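# Close the cardboard box lid over its folded flaps

## Task

Fold the cardboard box's lid shut so it lies on top of the side flaps that are already folded in; the box and the cakes must stay roughly where they were, and every brick must remain upright.

## Robot and tools

Robot: two arms, left_arm (base near y = +0.275 m) and right_arm (base near y = -0.226 m), each ending in a five-finger hand; left_arm has a left hand, right_arm a right hand. A post stands behind them. Loose objects may get a brief random nudge.

Frames. Scene frame: origin at table-top height midway between the nominal bases, +x out over the table, +y toward left_arm, +z up. Fixed cameras and the table use the scene frame. Each arm's reported hand pose, velocities and wrist-camera pose are in that arm's own base frame. Motion offsets are along the axes of that arm's current Hand target. The hand point sits 0.05 m in front of the palm, 0.15 m from the wrist flange along the fingers: +z runs along straight fingers, +y out of the palm, +x across the palm away from the thumb on the right hand but toward the thumb on the left. Straight fingers extend 0.06-0.07 m past the point, 0.06 m behind it along -y. A wrist bracket on the little-finger side can strike things.

Row layout (28 numbers, all in [-1, 1], both arms always present): left dx, dy, dz, rx, ry, rz; left little, ring, middle, index, thumb_bend, thumb_turn; left force_limit, speed; then the same 14 for the right arm. Pose numbers are an offset, not a pose, counted from the arm's Hand target at the start of the action or move; 1.0 equals 0.6 m of travel or 180 degrees, and rx, ry, rz form one rotation vector. All zeros for an arm's six pose numbers asks nothing new of it. Finger numbers are targets: -1 open/straight, +1 curled; thumb_bend -1 straight to +1 bent; thumb_turn -1 beside palm to +1 opposite the fingers. force_limit maps -1..+1 to about 0..10 N (thumb motors to 15 N); speed rises linearly to full at +0.48. Hand numbers never mean 'unchanged': repeat the last eight you sent for that hand (or, before any, its hand_measured plus hand_force_limit and hand_speed). Use speed -0.94 or lower for gentle closing.

Tools.
execute_actions(actions, cameras): actions is a list of actions; each action is up to 15 rows, one per 1/30 s step, the last row held to step 15. Every row in an action counts from the action's starting Hand target, so repeating an offset moves further. An empty list returns images of the current state.
move(target, speed, blend, blocking, cameras): straight-line path for each hand point toward one row, or a list of up to 15 rows, all offsets counted from the same starting Hand targets. speed in m/s, 0.002-2.9, default 0.25 (turns at twice that in rad/s). blend in metres rounds corners; 0 stops at each. All paths share a 10 s cap. It does not avoid obstacles; faster moves hit harder and overshoot more. blocking=false returns after about 0.5 s while the move continues.
wait(seconds 0-3600, cameras): lets time pass without new commands.
stop(cameras): brakes a running move.
zoom_image(camera, region [x0,y0,x1,y1], at most 504x504 pixels): closer look at the latest image of cam_head_left, cam_head_right, cam_high, cam_left_wrist or cam_right_wrist.
show_instructions(): shows the reference pages.
finished_scene(scene=1): ends the scene permanently.

Results. Each gives per arm end_effector_position (m) and end_effector_quat_wxyz in its base frame, the Hand target (your last command after clipping; next offsets start here), joint positions/velocities/torques, and hand_measured, hand_stopped_by (moving, target, force, stalled, fault), hand_load_n (positive means the finger is pushed open; a grip lost shows as load near 0). A move adds a 'move:' line: done, off_target, moving, held or fault, plus limits (paced = pose clipped, held = steps withheld). Hand points often settle short of the target; the next execute_actions call re-requests it, or send the remaining gap as an offset. Orientation commands are clipped to 32 degrees from the measured one each step.

Gripping: with thumb_turn at +1 the hand can enclose objects roughly 0.035-0.065 m thick; thumb tip to index pad can pinch light items up to about 0.08 m. A motor locks on reaching its target or force_limit; to squeeze harder, raise force_limit and send a more-closed target.

Joint ranges (rad): waist -2.618 to 3.054, shoulder 0 to 3.142, elbow 0 to 3.142 (straight 2.901), wrist pitch and yaw -1.571 to 1.571, wrist roll -2.094 to 2.094. Near-base paths can whip the elbow around.

Avoid: anything leaving the table, drops, releasing moving parts, slams, fast contacts or hard pushes, pushing into a pose it cannot reach (motors heat: MOTOR HOT at 75 °C, fault fold at 90 °C), and any contact between the two hands or arms. To end a push, command back past the hand point. Any arm stop costs. Close the lid gently, keep the box and cakes in place and bricks upright, then call finished_scene.

Each tool is called as name(argument=value, ...) on one line, values as JSON.

Reference images:

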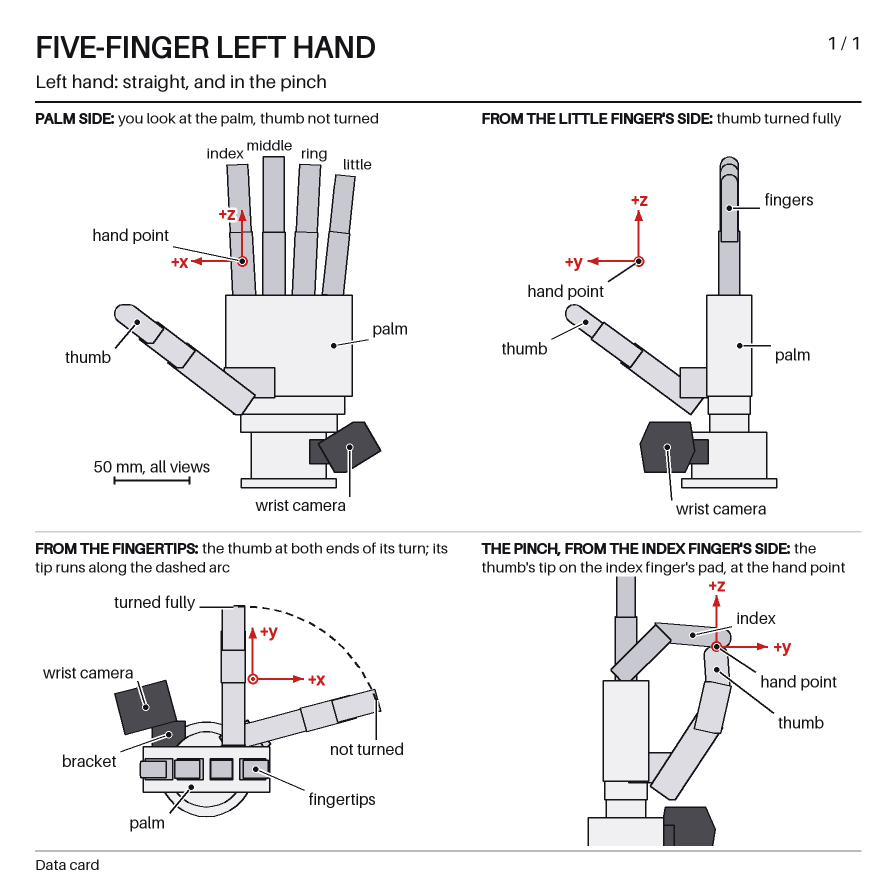

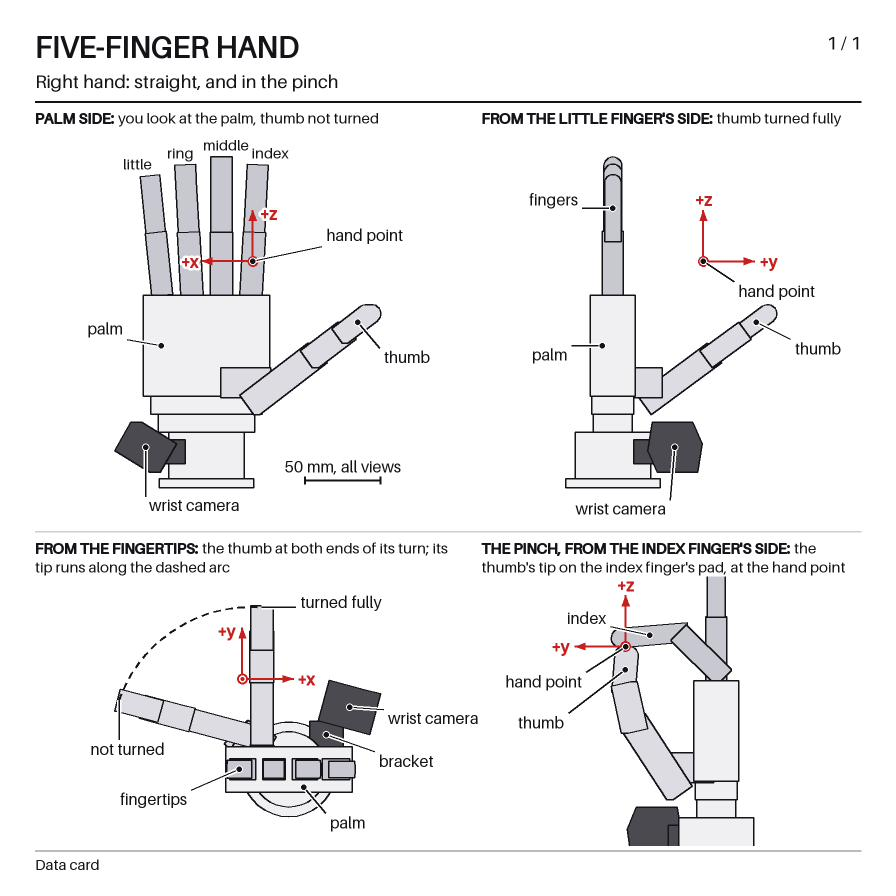

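## Session

execute_actions(actions=[])

Scene clock: 0.00 s.
left_arm: end_effector_position=(+0.2749, +0.1222, +0.1785) hand_measured=(-1.000, -1.000, -1.000, -1.000, -1.000, -1.000) hand_load_n=(+0.0, +0.0, +0.0, +0.0, +0.0, +0.0) hand_stopped_by=(target, target, target, target, target, target) hand_force_limit=0.00 hand_speed=-0.80 end_effector_quat_wxyz=(+0.391, +0.015, +0.850, +0.354) | right_arm: end_effector_position=(+0.5492, -0.0113, +0.2356) hand_measured=(-1.000, -1.000, -1.000, -1.000, -1.000, -1.000) hand_load_n=(+0.0, +0.0, +0.0, +0.0, +0.0, +0.0) hand_stopped_by=(target, target, target, target, target, target) hand_force_limit=0.00 hand_speed=-0.80 end_effector_quat_wxyz=(+0.507, -0.470, +0.535, -0.485)
Joint positions: left_arm=[-0.259 1.025 0.597 -0.295 -0.836 1.744] | right_arm=[-0.112 1.666 1.084 0.566 -0.07 0.086]
Joint velocities: within noise
Joint torques (N m): no reading
Motor temperatures (°C): left_arm=[30 29 30 35 28 26] | right_arm=[27 26 29 37 24 25]
Heat: left arm: 35 °C; right arm: 37 °C.
Hand target: left_arm +0.2743, +0.1223, +0.1773; +0.389, +0.017, +0.850, +0.354 | right_arm +0.5485, -0.0112, +0.2268; +0.502, -0.475, +0.541, -0.479

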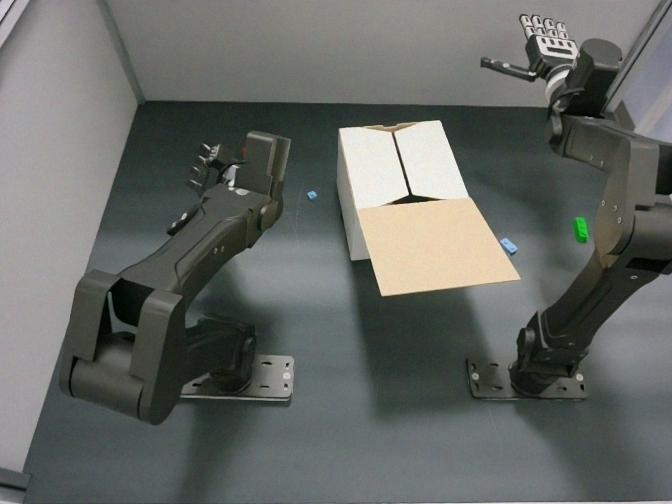

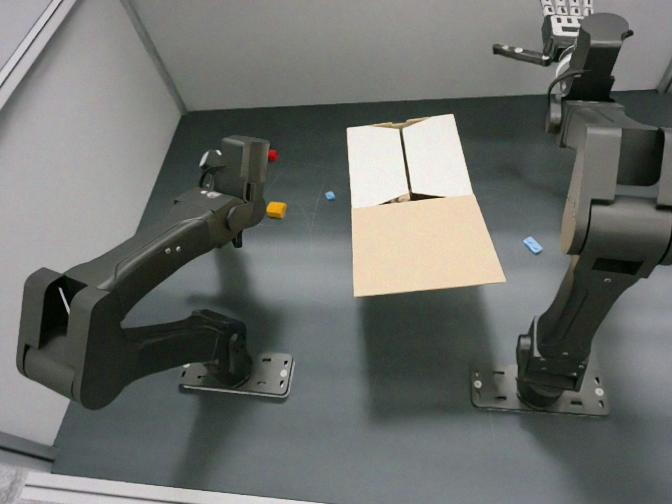

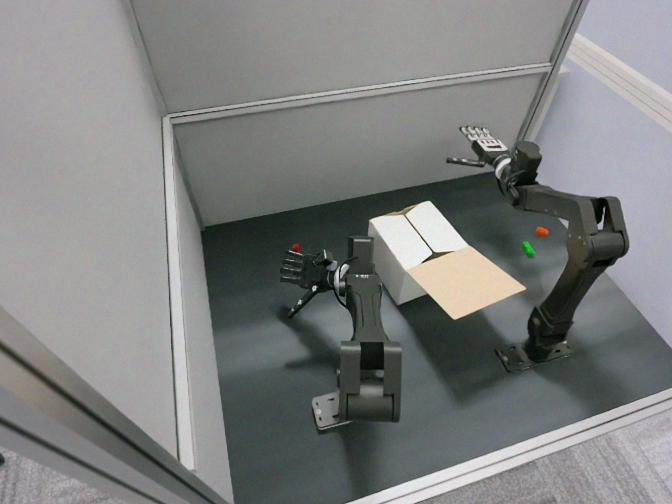

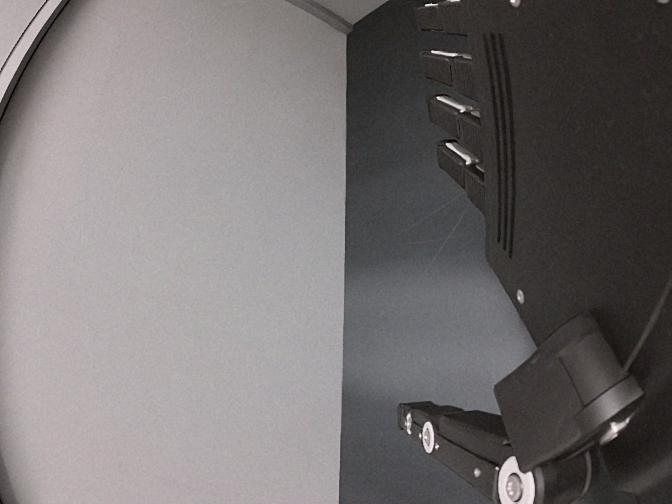

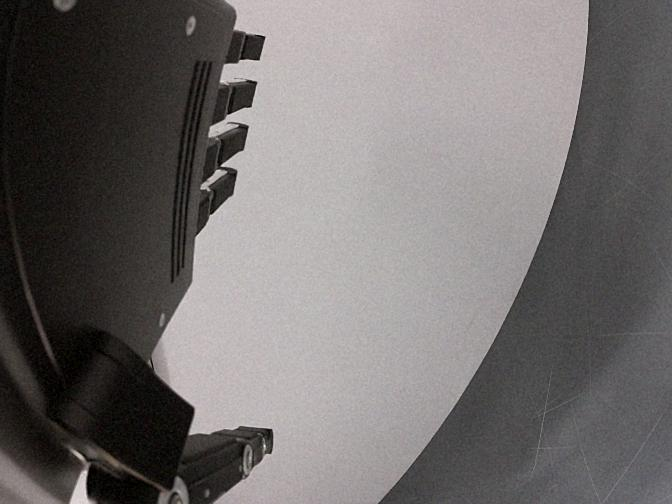

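zoom_image(camera="cam_head_left", region=[300, 90, 560, 320])

zoom_image(camera="cam_head_right", region=[300, 90, 560, 320])

zoom_image(camera="cam_high", region=[260, 170, 600, 390])

Scaled by 1.938 from the camera's image (finer frame: 960x720).

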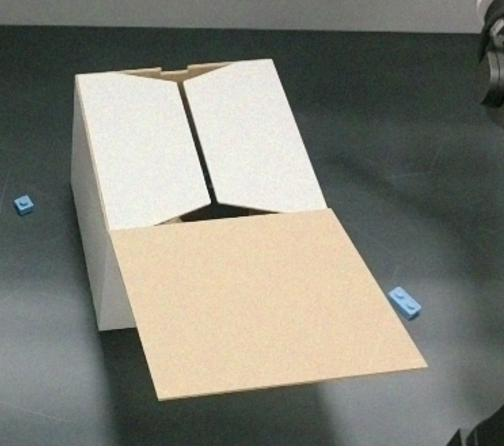

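Scaled by 1.938 from the camera's image (finer frame: 960x720).

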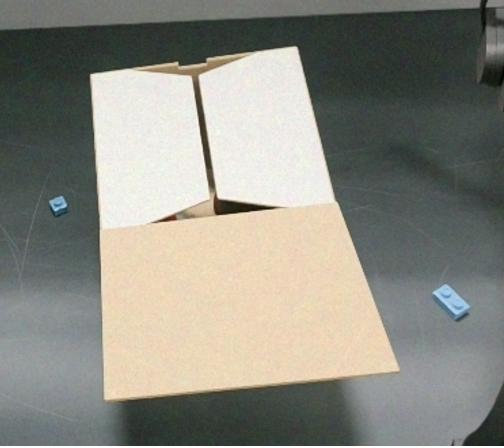

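Scaled by 1.482 from the camera's image (finer frame: 960x720).

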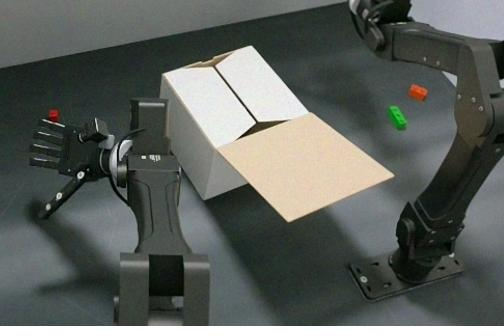

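move(target=[0.0508, -0.162, -0.1273, 0.2352, 0.1182, -0.0449, -1, -1, -1, -1, -1, -1, 0.0, -0.8, 0, 0, 0, 0, 0, 0, -1, -1, -1, -1, -1, -1, 0.0, -0.8], cameras=["cam_head_left", "cam_high"])

Scene clock: 616.90 s.
left_arm: end_effector_position=(+0.2244, +0.0134, +0.1283) hand_measured=(-1.000, -1.000, -1.000, -1.000, -1.000, -1.000) hand_load_n=(+0.0, +0.0, +0.0, +0.0, +0.0, +0.0) hand_stopped_by=(target, target, target, target, target, target) hand_force_limit=0.00 hand_speed=-0.80 end_effector_quat_wxyz=(+0.221, +0.036, +0.975, -0.003) | right_arm: end_effector_position=(+0.5492, -0.0113, +0.2356) hand_measured=(-1.000, -1.000, -1.000, -1.000, -1.000, -1.000) hand_load_n=(+0.0, +0.0, +0.0, +0.0, +0.0, +0.0) hand_stopped_by=(target, target, target, target, target, target) hand_force_limit=0.00 hand_speed=-0.80 end_effector_quat_wxyz=(+0.507, -0.470, +0.535, -0.485)
Joint positions: left_arm=[-0.27 1.053 0.953 -1.035 -0.094 1.395] | right_arm=[-0.112 1.666 1.084 0.566 -0.07 0.086]
Joint torques (N m): left_arm=[0.77 -1.66 8.66 0.95 -0.05 0.03] | right_arm=[0.08 -8.08 6.46 1.88 -0.01 -0.06]
Motor temperatures (°C): left_arm=[29 27 34 31 27 26] | right_arm=[25 32 32 40 23 23]
Heat: left arm: 34 °C; right arm: 40 °C.
Hand target: left_arm +0.2256, +0.0138, +0.1318; +0.220, +0.033, +0.975, -0.005 | right_arm +0.5485, -0.0112, +0.2268; +0.502, -0.475, +0.541, -0.479
Off the commanded pose: left_arm 0.004 m, 0 deg | right_arm 0.009 m, 1 deg.
move: done

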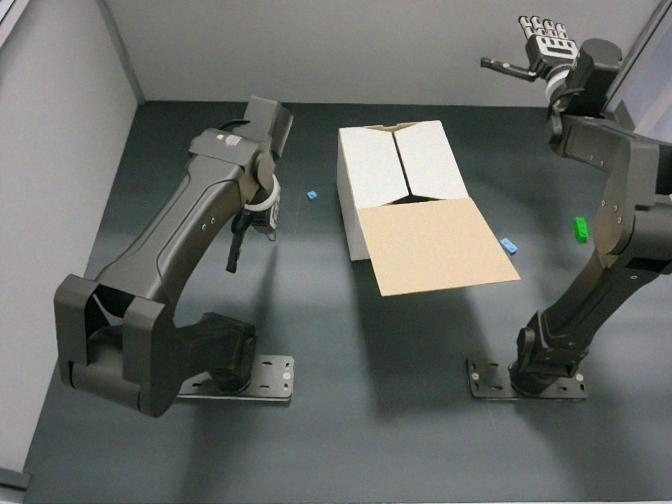

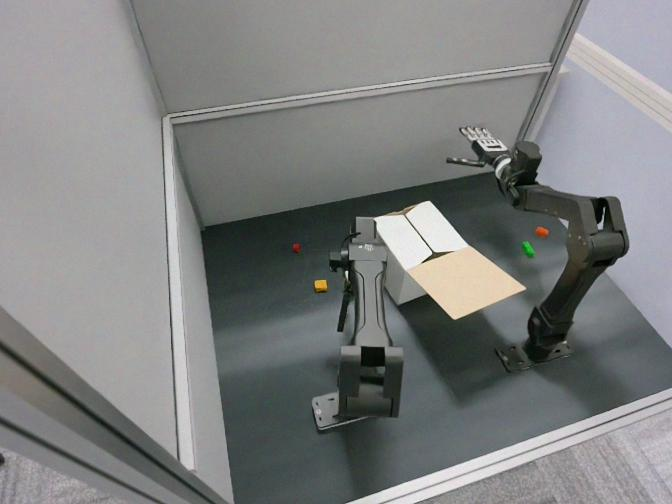

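move(target=[[0.1553, -0.2642, -0.0248, 0.2385, 0.1254, -0.0793, -1, -1, -1, -1, -1, -1, 0.0, -0.8, 0, 0, 0, 0, 0, 0, -1, -1, -1, -1, -1, -1, 0.0, -0.8], [0.1932, -0.3805, 0.0612, 0.3482, 0.1141, -0.0983, -1, -1, -1, -1, -1, -1, 0.0, -0.8, 0, 0, 0, 0, 0, 0, -1, -1, -1, -1, -1, -1, 0.0, -0.8]], blend=0.02, speed=0.2, cameras=["cam_head_left", "cam_head_right", "cam_high", "cam_left_wrist"])

Scene clock: 698.87 s.
left_arm: end_effector_position=(+0.1277, -0.2088, +0.0538) hand_measured=(-1.000, -1.000, -1.000, -1.000, -1.000, -1.000) hand_load_n=(+0.0, +0.0, +0.0, +0.0, +0.0, +0.0) hand_stopped_by=(target, target, target, target, target, target) hand_force_limit=0.00 hand_speed=-0.80 end_effector_quat_wxyz=(+0.005, +0.002, +0.844, -0.537) | right_arm: end_effector_position=(+0.5492, -0.0113, +0.2356) hand_measured=(-1.000, -1.000, -1.000, -1.000, -1.000, -1.000) hand_load_n=(+0.0, +0.0, +0.0, +0.0, +0.0, +0.0) hand_stopped_by=(target, target, target, target, target, target) hand_force_limit=0.00 hand_speed=-0.80 end_effector_quat_wxyz=(+0.507, -0.470, +0.535, -0.485)
Joint positions: left_arm=[-0.362 1.057 0.413 -0.271 1.006 0.843] | right_arm=[-0.112 1.666 1.084 0.566 -0.07 0.086]
Joint torques (N m): left_arm=[-0.85 -2.62 4.89 1.19 0.44 -0.06] | right_arm=[0.06 -8.1 6.56 1.81 -0.04 -0.02]
Heat: left arm: 33 °C; right arm: 40 °C.
Hand target: left_arm +0.1218, -0.2079, +0.0481; +0.000, +0.000, +0.846, -0.533 | right_arm +0.5485, -0.0112, +0.2268; +0.502, -0.475, +0.541, -0.479
Off the commanded pose: left_arm 0.008 m, 1 deg | right_arm 0.009 m, 1 deg.
move: done
cam_left_wrist: T_world_to_cam=[[-0.2505, -0.39893, 0.8821, -0.0999], [-0.79831, 0.60058, 0.0449, 0.21499], [-0.54768, -0.69294, -0.46891, 0.06232]] pos_world=[0.18073, -0.12579, 0.10769]

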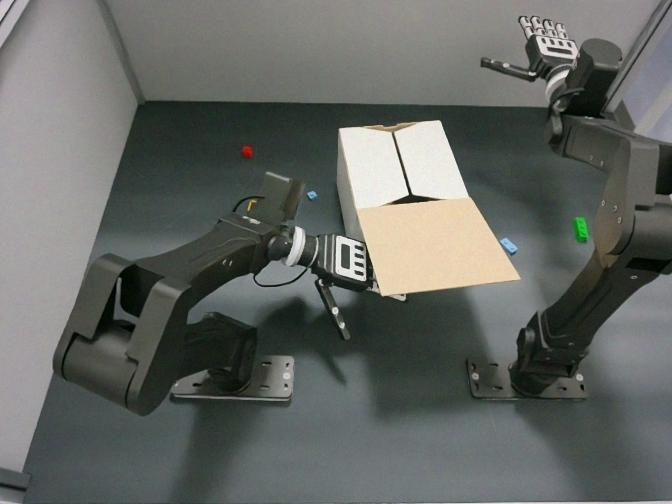

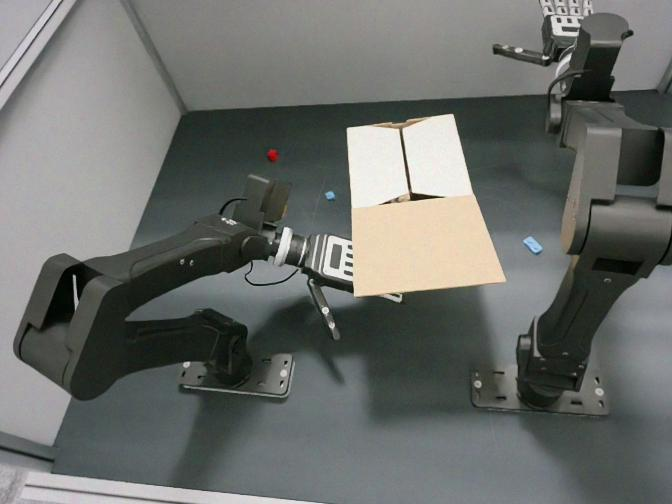

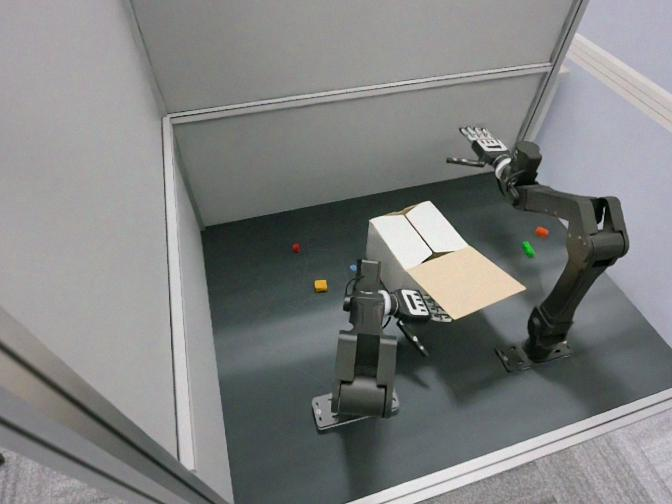

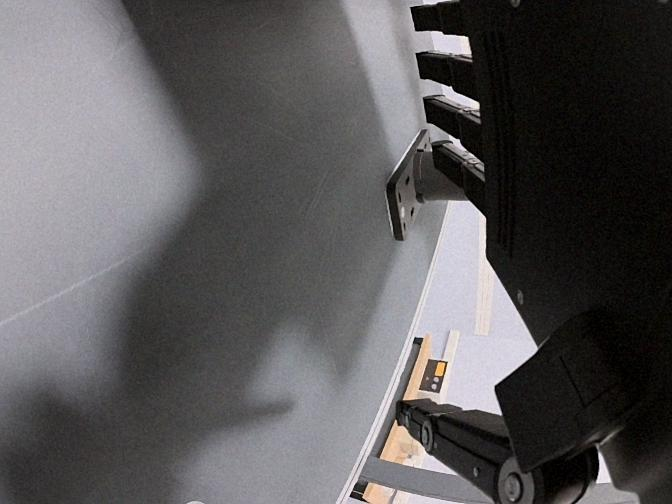

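zoom_image(camera="cam_high", region=[330, 190, 530, 380])

zoom_image(camera="cam_head_left", region=[240, 170, 480, 350])

Scaled by 2.520 from the camera's image (finer frame: 960x720).

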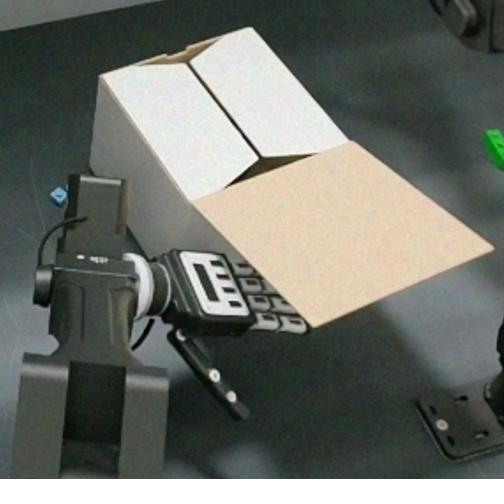

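Scaled by 2.100 from the camera's image (finer frame: 960x720).

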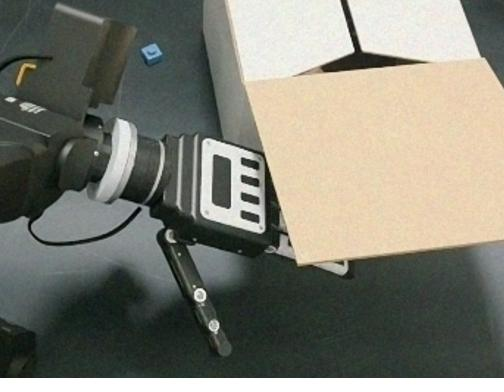

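move(target=[0.0328, -0.1015, 0.1070, 0.0958, 0.0256, -0.0611, -1, -1, -1, -1, -1, -1, 0.0, -0.8, 0, 0, 0, 0, 0, 0, -1, -1, -1, -1, -1, -1, 0.0, -0.8], speed=0.12, cameras=["cam_head_left", "cam_head_right", "cam_high"])

Scene clock: 726.40 s.
left_arm: end_effector_position=(+0.1074, -0.2947, +0.0831) hand_measured=(-1.000, -1.000, -1.000, -1.000, -1.000, -1.000) hand_load_n=(+0.0, +0.0, -0.5, +0.0, +0.0, +0.0) hand_stopped_by=(target, target, target, target, target, target) hand_force_limit=0.00 hand_speed=-0.80 end_effector_quat_wxyz=(-0.076, -0.050, +0.748, -0.657) | right_arm: end_effector_position=(+0.5492, -0.0113, +0.2356) hand_measured=(-1.000, -1.000, -1.000, -1.000, -1.000, -1.000) hand_load_n=(-0.5, +0.0, +0.0, +0.0, +0.0, +0.0) hand_stopped_by=(target, target, target, target, target, target) hand_force_limit=0.00 hand_speed=-0.80 end_effector_quat_wxyz=(+0.507, -0.470, +0.535, -0.485)
Joint positions: left_arm=[-0.618 1.368 0.212 0.928 0.989 0.01] | right_arm=[-0.112 1.666 1.084 0.566 -0.07 0.086]
Joint torques (N m): left_arm=[-0.5 -2.13 3.62 1.56 0.13 -0.17] | right_arm=[0.03 -8.03 6.67 1.89 0 0.04]
Heat: left arm: 32 °C; right arm: 40 °C.
Hand target: left_arm +0.1022, -0.2920, +0.0753; -0.085, -0.060, +0.752, -0.651 | right_arm +0.5485, -0.0112, +0.2268; +0.502, -0.475, +0.541, -0.479
Off the commanded pose: left_arm 0.010 m, 2 deg | right_arm 0.009 m, 1 deg.
move: done

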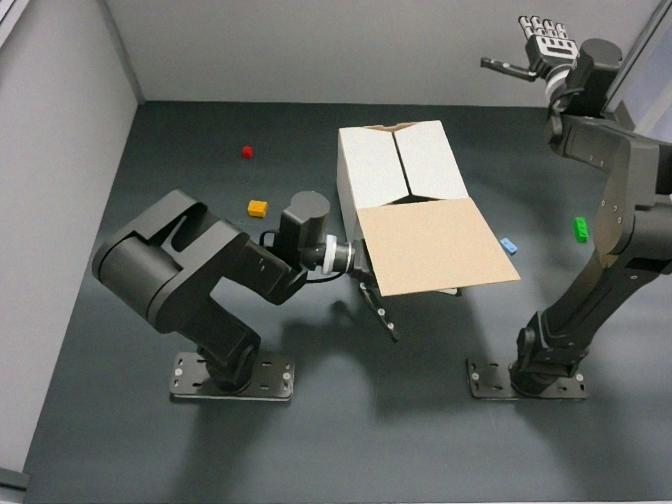

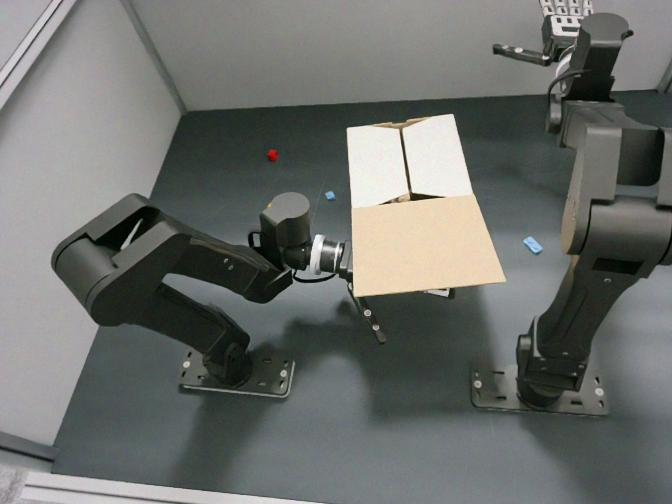

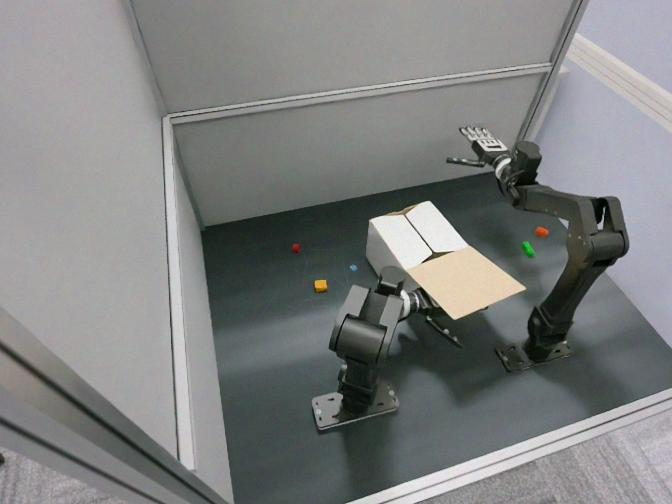

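move(target=[[0.0317, -0.0733, -0.0032, 0.0198, 0.0025, -0.0440, -1, -1, -1, -1, -1, -1, 0.0, -0.8, 0, 0, 0, 0, 0, 0, -1, -1, -1, -1, -1, -1, 0.0, -0.8], [0.0503, -0.1740, -0.0108, 0.0501, -0.0004, -0.1556, -1, -1, -1, -1, -1, -1, 0.0, -0.8, 0, 0, 0, 0, 0, 0, -1, -1, -1, -1, -1, -1, 0.0, -0.8]], blend=0.015, speed=0.08, cameras=["cam_head_left", "cam_head_right", "cam_high"])

Scene clock: 813.67 s.
left_arm: end_effector_position=(+0.0870, -0.2990, +0.1758) hand_measured=(-1.000, -1.000, -1.000, -1.000, -1.000, -1.000) hand_load_n=(+0.0, -0.5, +0.0, -0.5, +0.0, +0.0) hand_stopped_by=(target, target, target, target, target, target) hand_force_limit=0.00 hand_speed=-0.80 end_effector_quat_wxyz=(-0.241, -0.244, +0.667, -0.661) | right_arm: end_effector_position=(+0.5492, -0.0113, +0.2356) hand_measured=(-1.000, -1.000, -1.000, -1.000, -1.000, -1.000) hand_load_n=(+0.0, +0.0, +0.0, +0.0, +0.0, +0.0) hand_stopped_by=(target, target, target, target, target, target) hand_force_limit=0.00 hand_speed=-0.80 end_effector_quat_wxyz=(+0.507, -0.470, +0.535, -0.485)
Joint positions: left_arm=[-0.618 1.131 0.242 0.874 0.952 -0.687] | right_arm=[-0.112 1.666 1.084 0.566 -0.07 0.086]
Joint torques (N m): left_arm=[0.94 -3.04 8.23 1.42 0.01 -0.17] | right_arm=[0.01 -8.05 6.53 1.89 -0.01 -0.05]
Heat: left arm: 32 °C; right arm: 40 °C.
Hand target: left_arm +0.0939, -0.3002, +0.1835; -0.234, -0.247, +0.662, -0.668 | right_arm +0.5485, -0.0112, +0.2268; +0.502, -0.475, +0.541, -0.479
Off the commanded pose: left_arm 0.010 m, 1 deg | right_arm 0.009 m, 1 deg.
move: done

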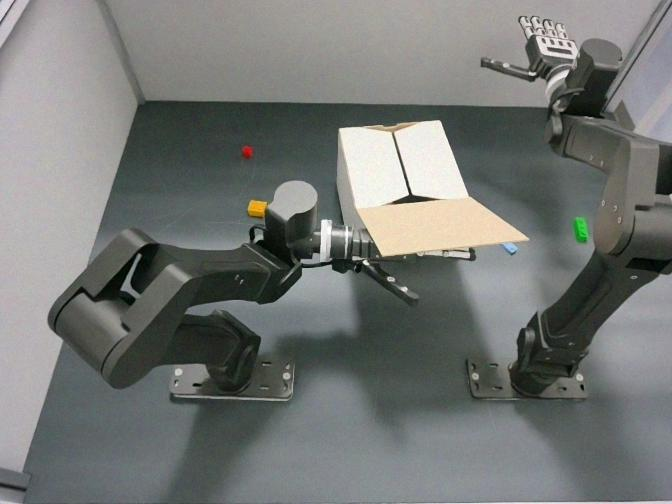

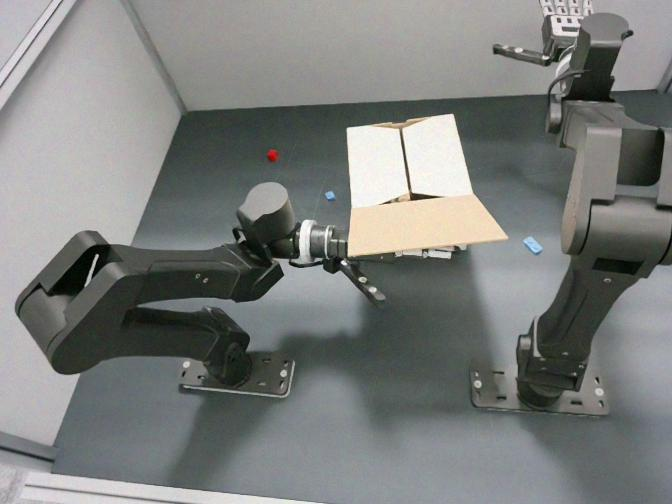

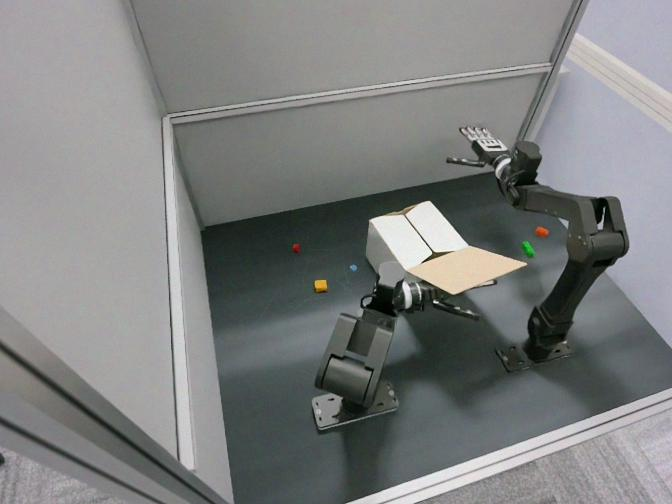

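move(target=[[0.0337, -0.1177, -0.0012, 0.0219, -0.0068, -0.1393, -1, -1, -1, -1, -1, -1, 0.0, -0.8, 0, 0, 0, 0, 0, 0, -1, -1, -1, -1, -1, -1, 0.0, -0.8], [0.0165, -0.2343, -0.0110, 0.0250, -0.0119, -0.2791, -1, -1, -1, -1, -1, -1, 0.0, -0.8, 0, 0, 0, 0, 0, 0, -1, -1, -1, -1, -1, -1, 0.0, -0.8]], blend=0.015, speed=0.08, cameras=["cam_head_left", "cam_head_right", "cam_high"])

Scene clock: 849.13 s.
left_arm: end_effector_position=(+0.1699, -0.2921, +0.2955) hand_measured=(-1.000, -1.000, -1.000, -1.000, -1.000, -1.000) hand_load_n=(+0.0, +0.0, +0.0, +0.0, +0.0, +0.0) hand_stopped_by=(target, target, target, target, target, target) hand_force_limit=0.00 hand_speed=-0.80 end_effector_quat_wxyz=(+0.473, +0.519, -0.478, +0.528) | right_arm: end_effector_position=(+0.5492, -0.0113, +0.2356) hand_measured=(-1.000, -1.000, -1.000, -1.000, -1.000, -1.000) hand_load_n=(+0.0, +0.0, +0.0, +0.0, +0.0, +0.0) hand_stopped_by=(target, target, target, target, target, target) hand_force_limit=0.00 hand_speed=-0.80 end_effector_quat_wxyz=(+0.507, -0.470, +0.535, -0.485)
Joint positions: left_arm=[-0.419 1.207 0.553 0.663 1.055 -1.565] | right_arm=[-0.112 1.666 1.084 0.566 -0.07 0.086]
Joint torques (N m): left_arm=[1.22 -2.41 8.94 1.35 0.02 -0.07] | right_arm=[0.12 -8.01 6.5 1.85 0.03 0.02]
Heat: left arm: 34 °C; right arm: 40 °C.
Hand target: left_arm +0.1761, -0.2919, +0.2979; +0.474, +0.525, -0.473, +0.525 | right_arm +0.5485, -0.0112, +0.2268; +0.502, -0.475, +0.541, -0.479
Off the commanded pose: left_arm 0.007 m, 1 deg | right_arm 0.009 m, 1 deg.
move: done

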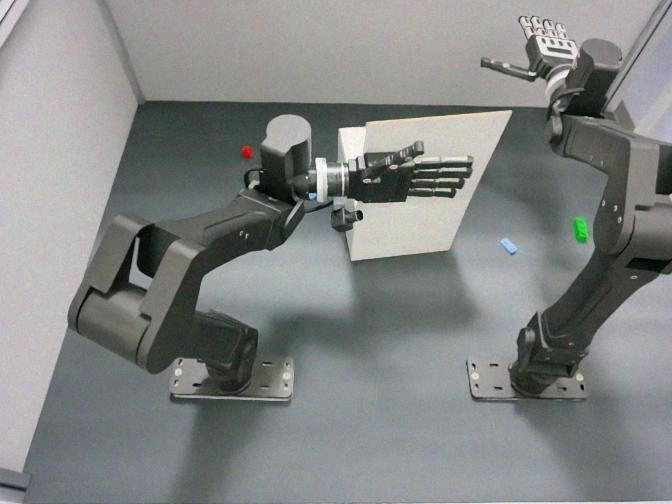

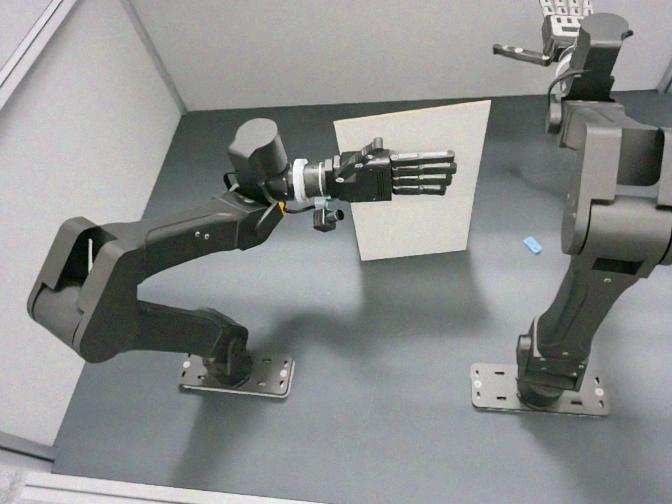

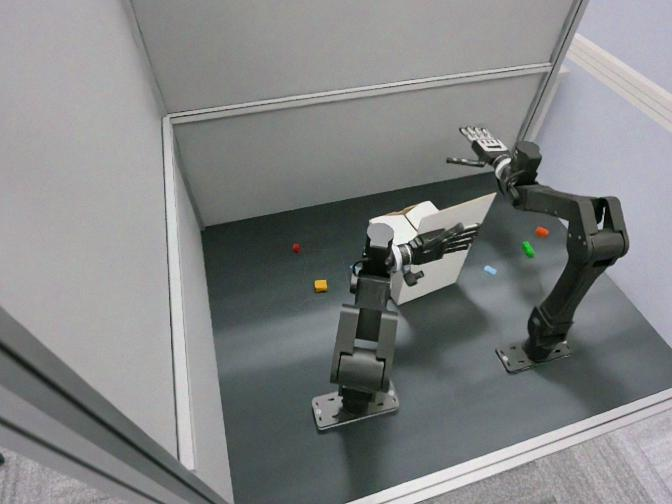

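move(target=[0.0195, -0.0485, -0.0026, 0.0, 0.0032, -0.0610, -1, -1, -1, -1, -1, -1, 0.0, -0.8, 0, 0, 0, 0, 0, 0, -1, -1, -1, -1, -1, -1, 0.0, -0.8], speed=0.05, cameras=["cam_head_left", "cam_high"])

zoom_image(camera="cam_high", region=[330, 160, 530, 330])

Scene clock: 870.10 s.
left_arm: end_effector_position=(+0.1990, -0.2881, +0.3059) hand_measured=(-1.000, -1.000, -1.000, -1.000, -1.000, -1.000) hand_load_n=(+0.0, +0.0, +0.0, +0.0, +0.0, +0.0) hand_stopped_by=(target, target, target, target, target, target) hand_force_limit=0.00 hand_speed=-0.80 end_effector_quat_wxyz=(+0.525, +0.566, -0.421, +0.477) | right_arm: end_effector_position=(+0.5492, -0.0113, +0.2356) hand_measured=(-1.000, -1.000, -1.000, -1.000, -1.000, -1.000) hand_load_n=(+0.0, +0.0, +0.0, +0.5, +0.0, +0.0) hand_stopped_by=(target, target, target, target, target, target) hand_force_limit=0.00 hand_speed=-0.80 end_effector_quat_wxyz=(+0.507, -0.470, +0.535, -0.485)
Joint positions: left_arm=[-0.372 1.298 0.604 0.706 1.1 -1.775] | right_arm=[-0.112 1.666 1.084 0.566 -0.07 0.086]
Joint torques (N m): left_arm=[0.75 -2.81 8.64 1.47 0.07 -0.11] | right_arm=[0.03 -8.02 6.65 1.89 0.01 -0.02]
Heat: left arm: 33 °C; right arm: 40 °C.
Hand target: left_arm +0.2049, -0.2873, +0.3096; +0.524, +0.565, -0.418, +0.480 | right_arm +0.5485, -0.0112, +0.2268; +0.502, -0.475, +0.541, -0.479
Off the commanded pose: left_arm 0.007 m, 0 deg | right_arm 0.009 m, 1 deg.
move: done

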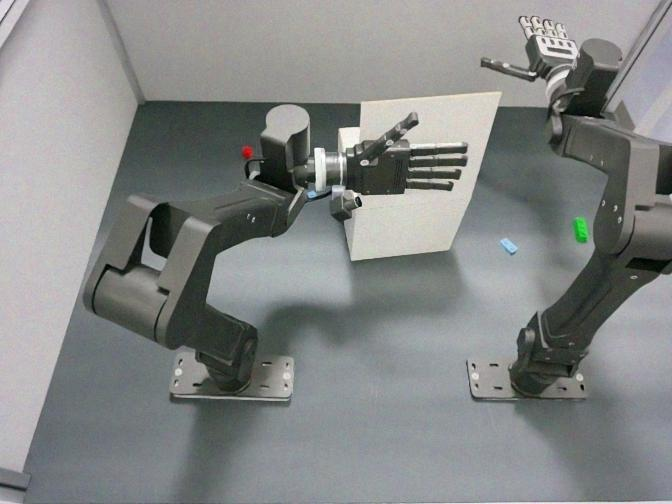

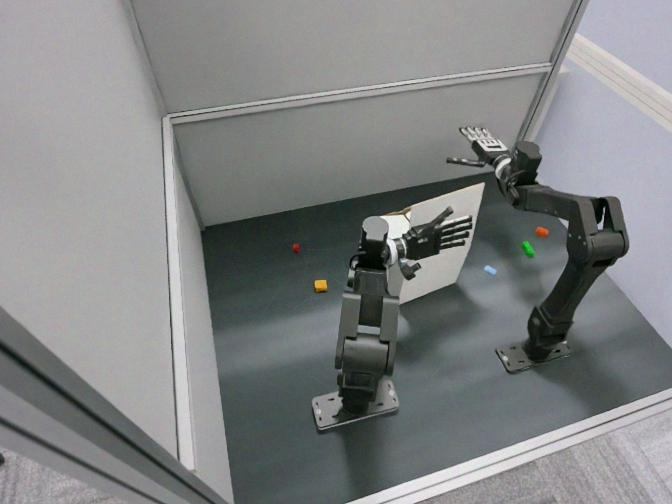

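Scaled by 2.520 from the camera's image (finer frame: 960x720).

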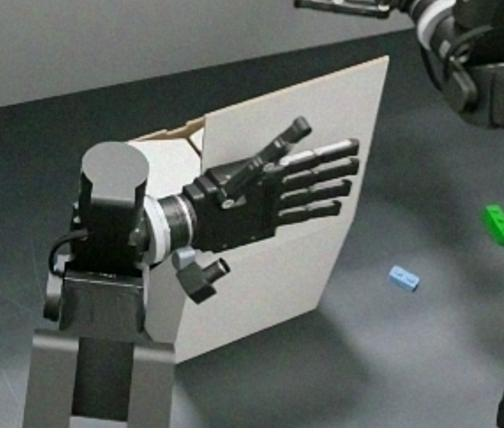

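move(target=[[0.0210, -0.0522, 0.0, 0.0331, 0.0, -0.0609, -1, -1, -1, -1, -1, -1, 0.0, -0.8, 0, 0, 0, 0, 0, 0, -1, -1, -1, -1, -1, -1, 0.0, -0.8], [0.0402, -0.1430, -0.0042, 0.0549, -0.0041, -0.1167, -1, -1, -1, -1, -1, -1, 0.0, -0.8, 0, 0, 0, 0, 0, 0, -1, -1, -1, -1, -1, -1, 0.0, -0.8]], blend=0.01, speed=0.06, cameras=["cam_head_left", "cam_high"])

Scene clock: 1021.50 s.
left_arm: end_effector_position=(+0.2835, -0.2771, +0.3174) hand_measured=(-1.000, -1.000, -1.000, -1.000, -1.000, -1.000) hand_load_n=(+0.0, +0.0, +0.0, +0.0, +0.0, +0.0) hand_stopped_by=(target, target, target, target, target, target) hand_force_limit=0.00 hand_speed=-0.80 end_effector_quat_wxyz=(+0.552, +0.671, -0.279, +0.408) | right_arm: end_effector_position=(+0.5492, -0.0113, +0.2356) hand_measured=(-1.000, -1.000, -1.000, -1.000, -1.000, -1.000) hand_load_n=(+0.0, +0.0, +0.0, +0.0, +0.0, -0.5) hand_stopped_by=(target, target, target, target, target, target) hand_force_limit=0.00 hand_speed=-0.80 end_effector_quat_wxyz=(+0.507, -0.470, +0.535, -0.485)
Joint positions: left_arm=[-0.281 1.404 0.758 0.533 1.044 -2.014] | right_arm=[-0.112 1.666 1.084 0.566 -0.07 0.086]
Joint torques (N m): left_arm=[1.13 -3.73 8.99 1.33 0.03 -0.14] | right_arm=[0.08 -7.9 6.48 1.84 0.04 0.01]
Heat: left arm: 34 °C; right arm: 40 °C.
Hand target: left_arm +0.2929, -0.2754, +0.3168; +0.550, +0.678, -0.269, +0.407 | right_arm +0.5485, -0.0112, +0.2268; +0.502, -0.475, +0.541, -0.479
Off the commanded pose: left_arm 0.010 m, 1 deg | right_arm 0.009 m, 1 deg.
move: done

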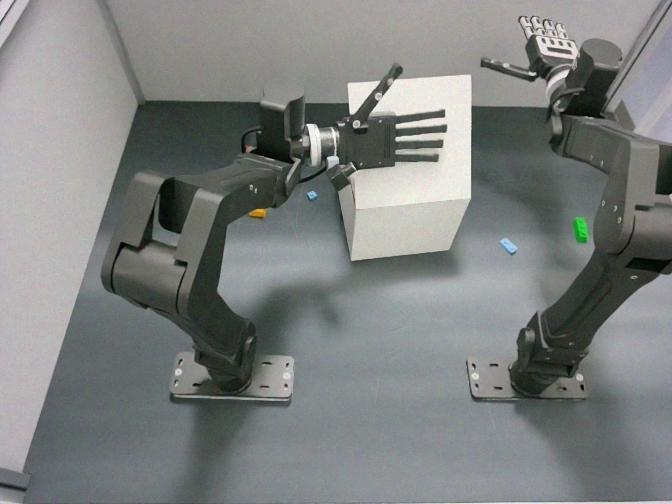

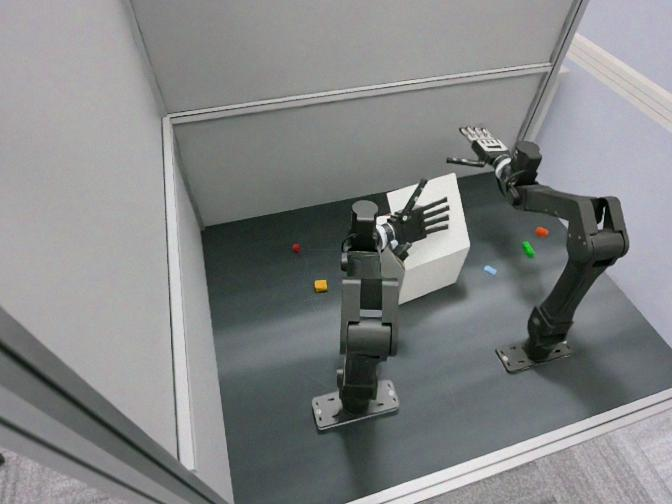

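move(target=[[0.0088, -0.0775, 0.0053, 0.0111, -0.0047, -0.0330, -1, -1, -1, -1, -1, -1, 0.0, -0.8, 0, 0, 0, 0, 0, 0, -1, -1, -1, -1, -1, -1, 0.0, -0.8], [-0.0008, -0.1495, 0.0102, 0.0222, -0.0087, -0.0549, -1, -1, -1, -1, -1, -1, 0.0, -0.8, 0, 0, 0, 0, 0, 0, -1, -1, -1, -1, -1, -1, 0.0, -0.8]], blend=0.01, speed=0.05, cameras=["cam_head_left", "cam_head_right", "cam_high"])

zoom_image(camera="cam_high", region=[330, 160, 530, 330])

zoom_image(camera="cam_head_left", region=[300, 60, 540, 280])

Scene clock: 1046.23 s.
left_arm: end_effector_position=(+0.3593, -0.2612, +0.2722) hand_measured=(-1.000, -1.000, -1.000, -1.000, -1.000, -1.000) hand_load_n=(+0.0, +0.0, +0.0, +0.0, +0.0, +0.0) hand_stopped_by=(target, target, target, target, target, target) hand_force_limit=0.00 hand_speed=-0.80 end_effector_quat_wxyz=(+0.555, +0.718, -0.211, +0.364) | right_arm: end_effector_position=(+0.5492, -0.0113, +0.2356) hand_measured=(-1.000, -1.000, -1.000, -1.000, -1.000, -1.000) hand_load_n=(+0.0, +0.0, +0.0, +0.0, +0.0, +0.0) hand_stopped_by=(target, target, target, target, target, target) hand_force_limit=0.00 hand_speed=-0.80 end_effector_quat_wxyz=(+0.507, -0.470, +0.535, -0.485)
Joint positions: left_arm=[-0.191 1.661 0.882 0.527 1.072 -2.052] | right_arm=[-0.112 1.666 1.084 0.566 -0.07 0.086]
Joint torques (N m): left_arm=[0.79 -4.93 8.58 1.35 0.26 -0.07] | right_arm=[-0.08 -8.06 6.48 1.83 -0.02 0.01]
Heat: left arm: 35 °C; right arm: 40 °C.
Hand target: left_arm +0.3671, -0.2589, +0.2689; +0.555, +0.723, -0.203, +0.358 | right_arm +0.5485, -0.0112, +0.2268; +0.502, -0.475, +0.541, -0.479
Off the commanded pose: left_arm 0.009 m, 1 deg | right_arm 0.009 m, 1 deg.
move: done

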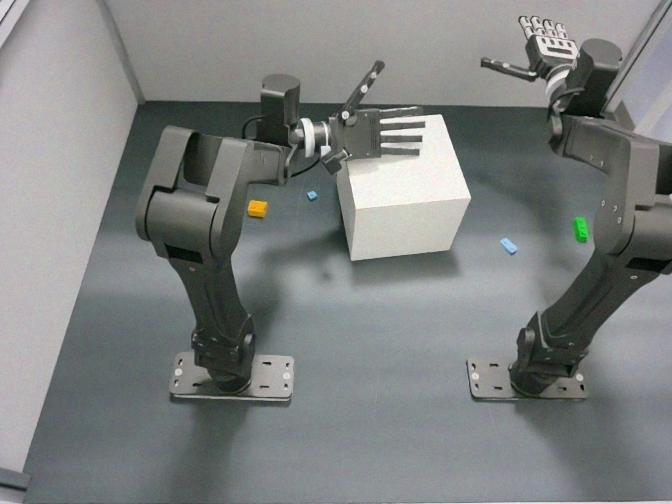

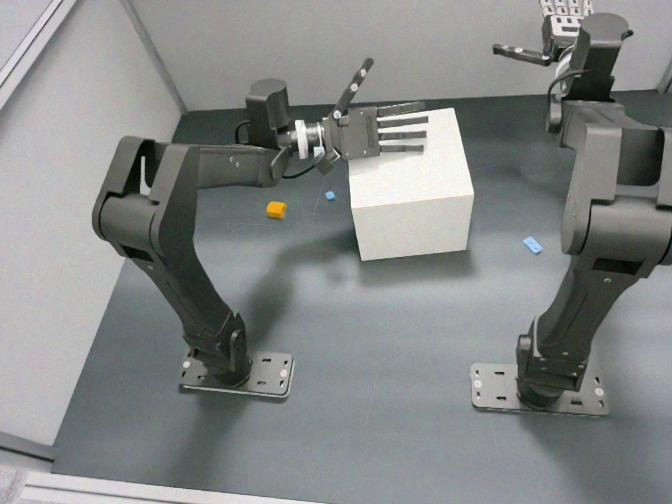

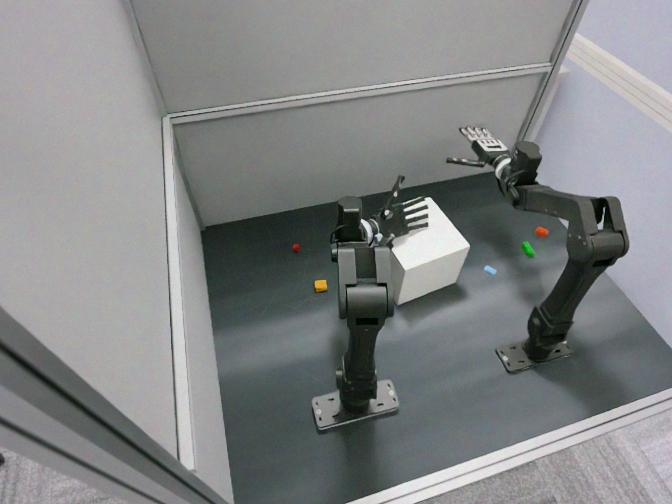

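Scaled by 2.520 from the camera's image (finer frame: 960x720).

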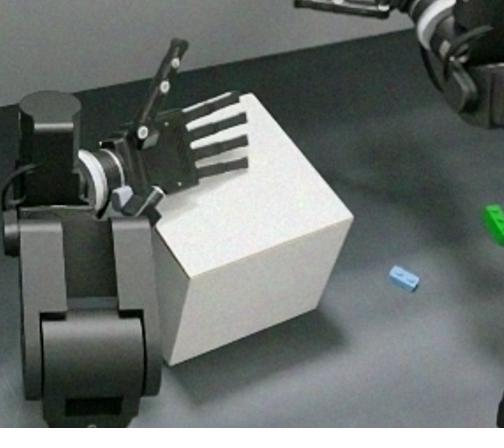

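Scaled by 2.100 from the camera's image (finer frame: 960x720).

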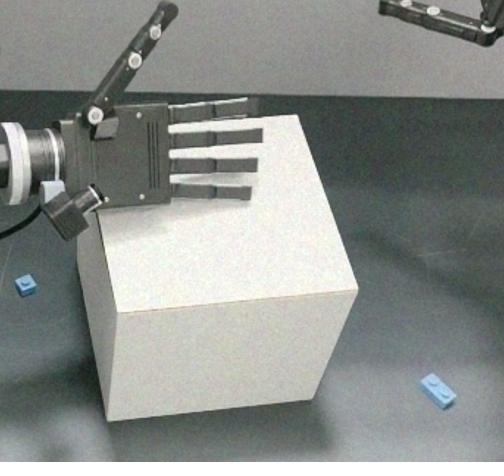

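move(target=[-0.0149, -0.0131, 0.0026, 0, 0, 0, -1, -1, -1, -1, -1, -1, 0.0, -0.8, 0, 0, 0, 0, 0, 0, -1, -1, -1, -1, -1, -1, 0.0, -0.8], speed=0.03, cameras=["cam_head_left", "cam_head_right"])

zoom_image(camera="cam_head_left", region=[300, 60, 540, 280])

Scene clock: 1067.50 s.
left_arm: end_effector_position=(+0.3611, -0.2619, +0.2680) hand_measured=(-1.000, -1.000, -1.000, -1.000, -1.000, -1.000) hand_load_n=(-1.0, +0.5, +0.0, +0.0, +0.0, +0.0) hand_stopped_by=(target, target, target, target, target, target) hand_force_limit=0.00 hand_speed=-0.80 end_effector_quat_wxyz=(+0.556, +0.714, -0.215, +0.366) | right_arm: end_effector_position=(+0.5492, -0.0113, +0.2356) hand_measured=(-1.000, -1.000, -1.000, -1.000, -1.000, -1.000) hand_load_n=(+0.0, +0.0, -0.5, +0.0, +0.0, +0.0) hand_stopped_by=(target, target, target, target, target, target) hand_force_limit=0.00 hand_speed=-0.80 end_effector_quat_wxyz=(+0.507, -0.470, +0.535, -0.485)
Joint positions: left_arm=[-0.191 1.686 0.882 0.561 1.079 -2.052] | right_arm=[-0.112 1.666 1.084 0.566 -0.07 0.086]
Joint torques (N m): left_arm=[0.85 -4.92 6.04 1.47 0.19 -0.1] | right_arm=[0.08 -8.18 6.72 1.81 0.01 -0.01]
Heat: left arm: 36 °C; right arm: 40 °C.
Hand target: left_arm +0.3671, -0.2589, +0.2569; +0.555, +0.723, -0.203, +0.358 | right_arm +0.5485, -0.0112, +0.2268; +0.502, -0.475, +0.541, -0.479
Off the commanded pose: left_arm 0.013 m, 2 deg | right_arm 0.009 m, 1 deg.
move: off_target (left_arm)

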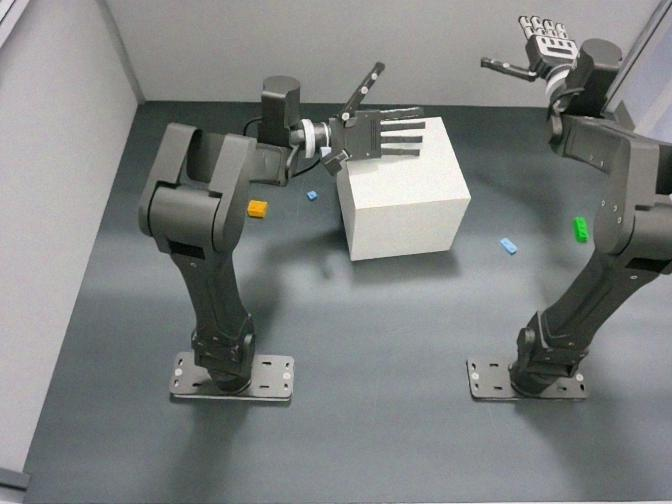

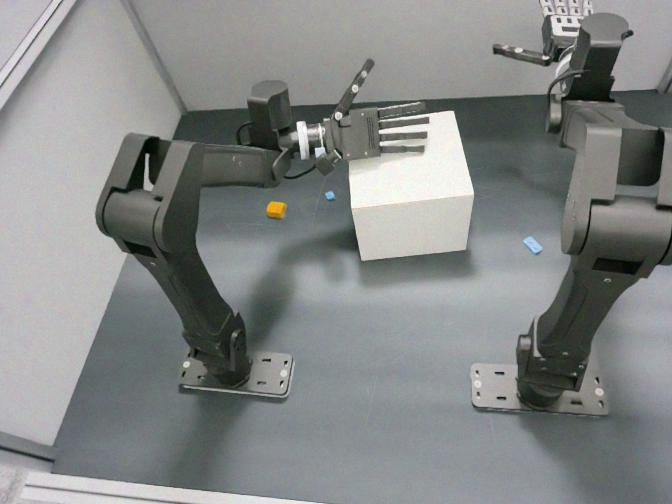

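Scaled by 2.100 from the camera's image (finer frame: 960x720).

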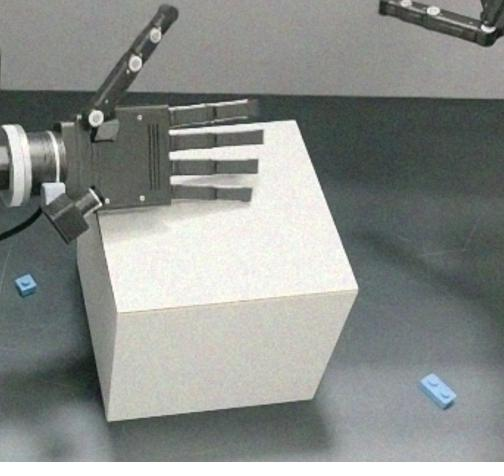

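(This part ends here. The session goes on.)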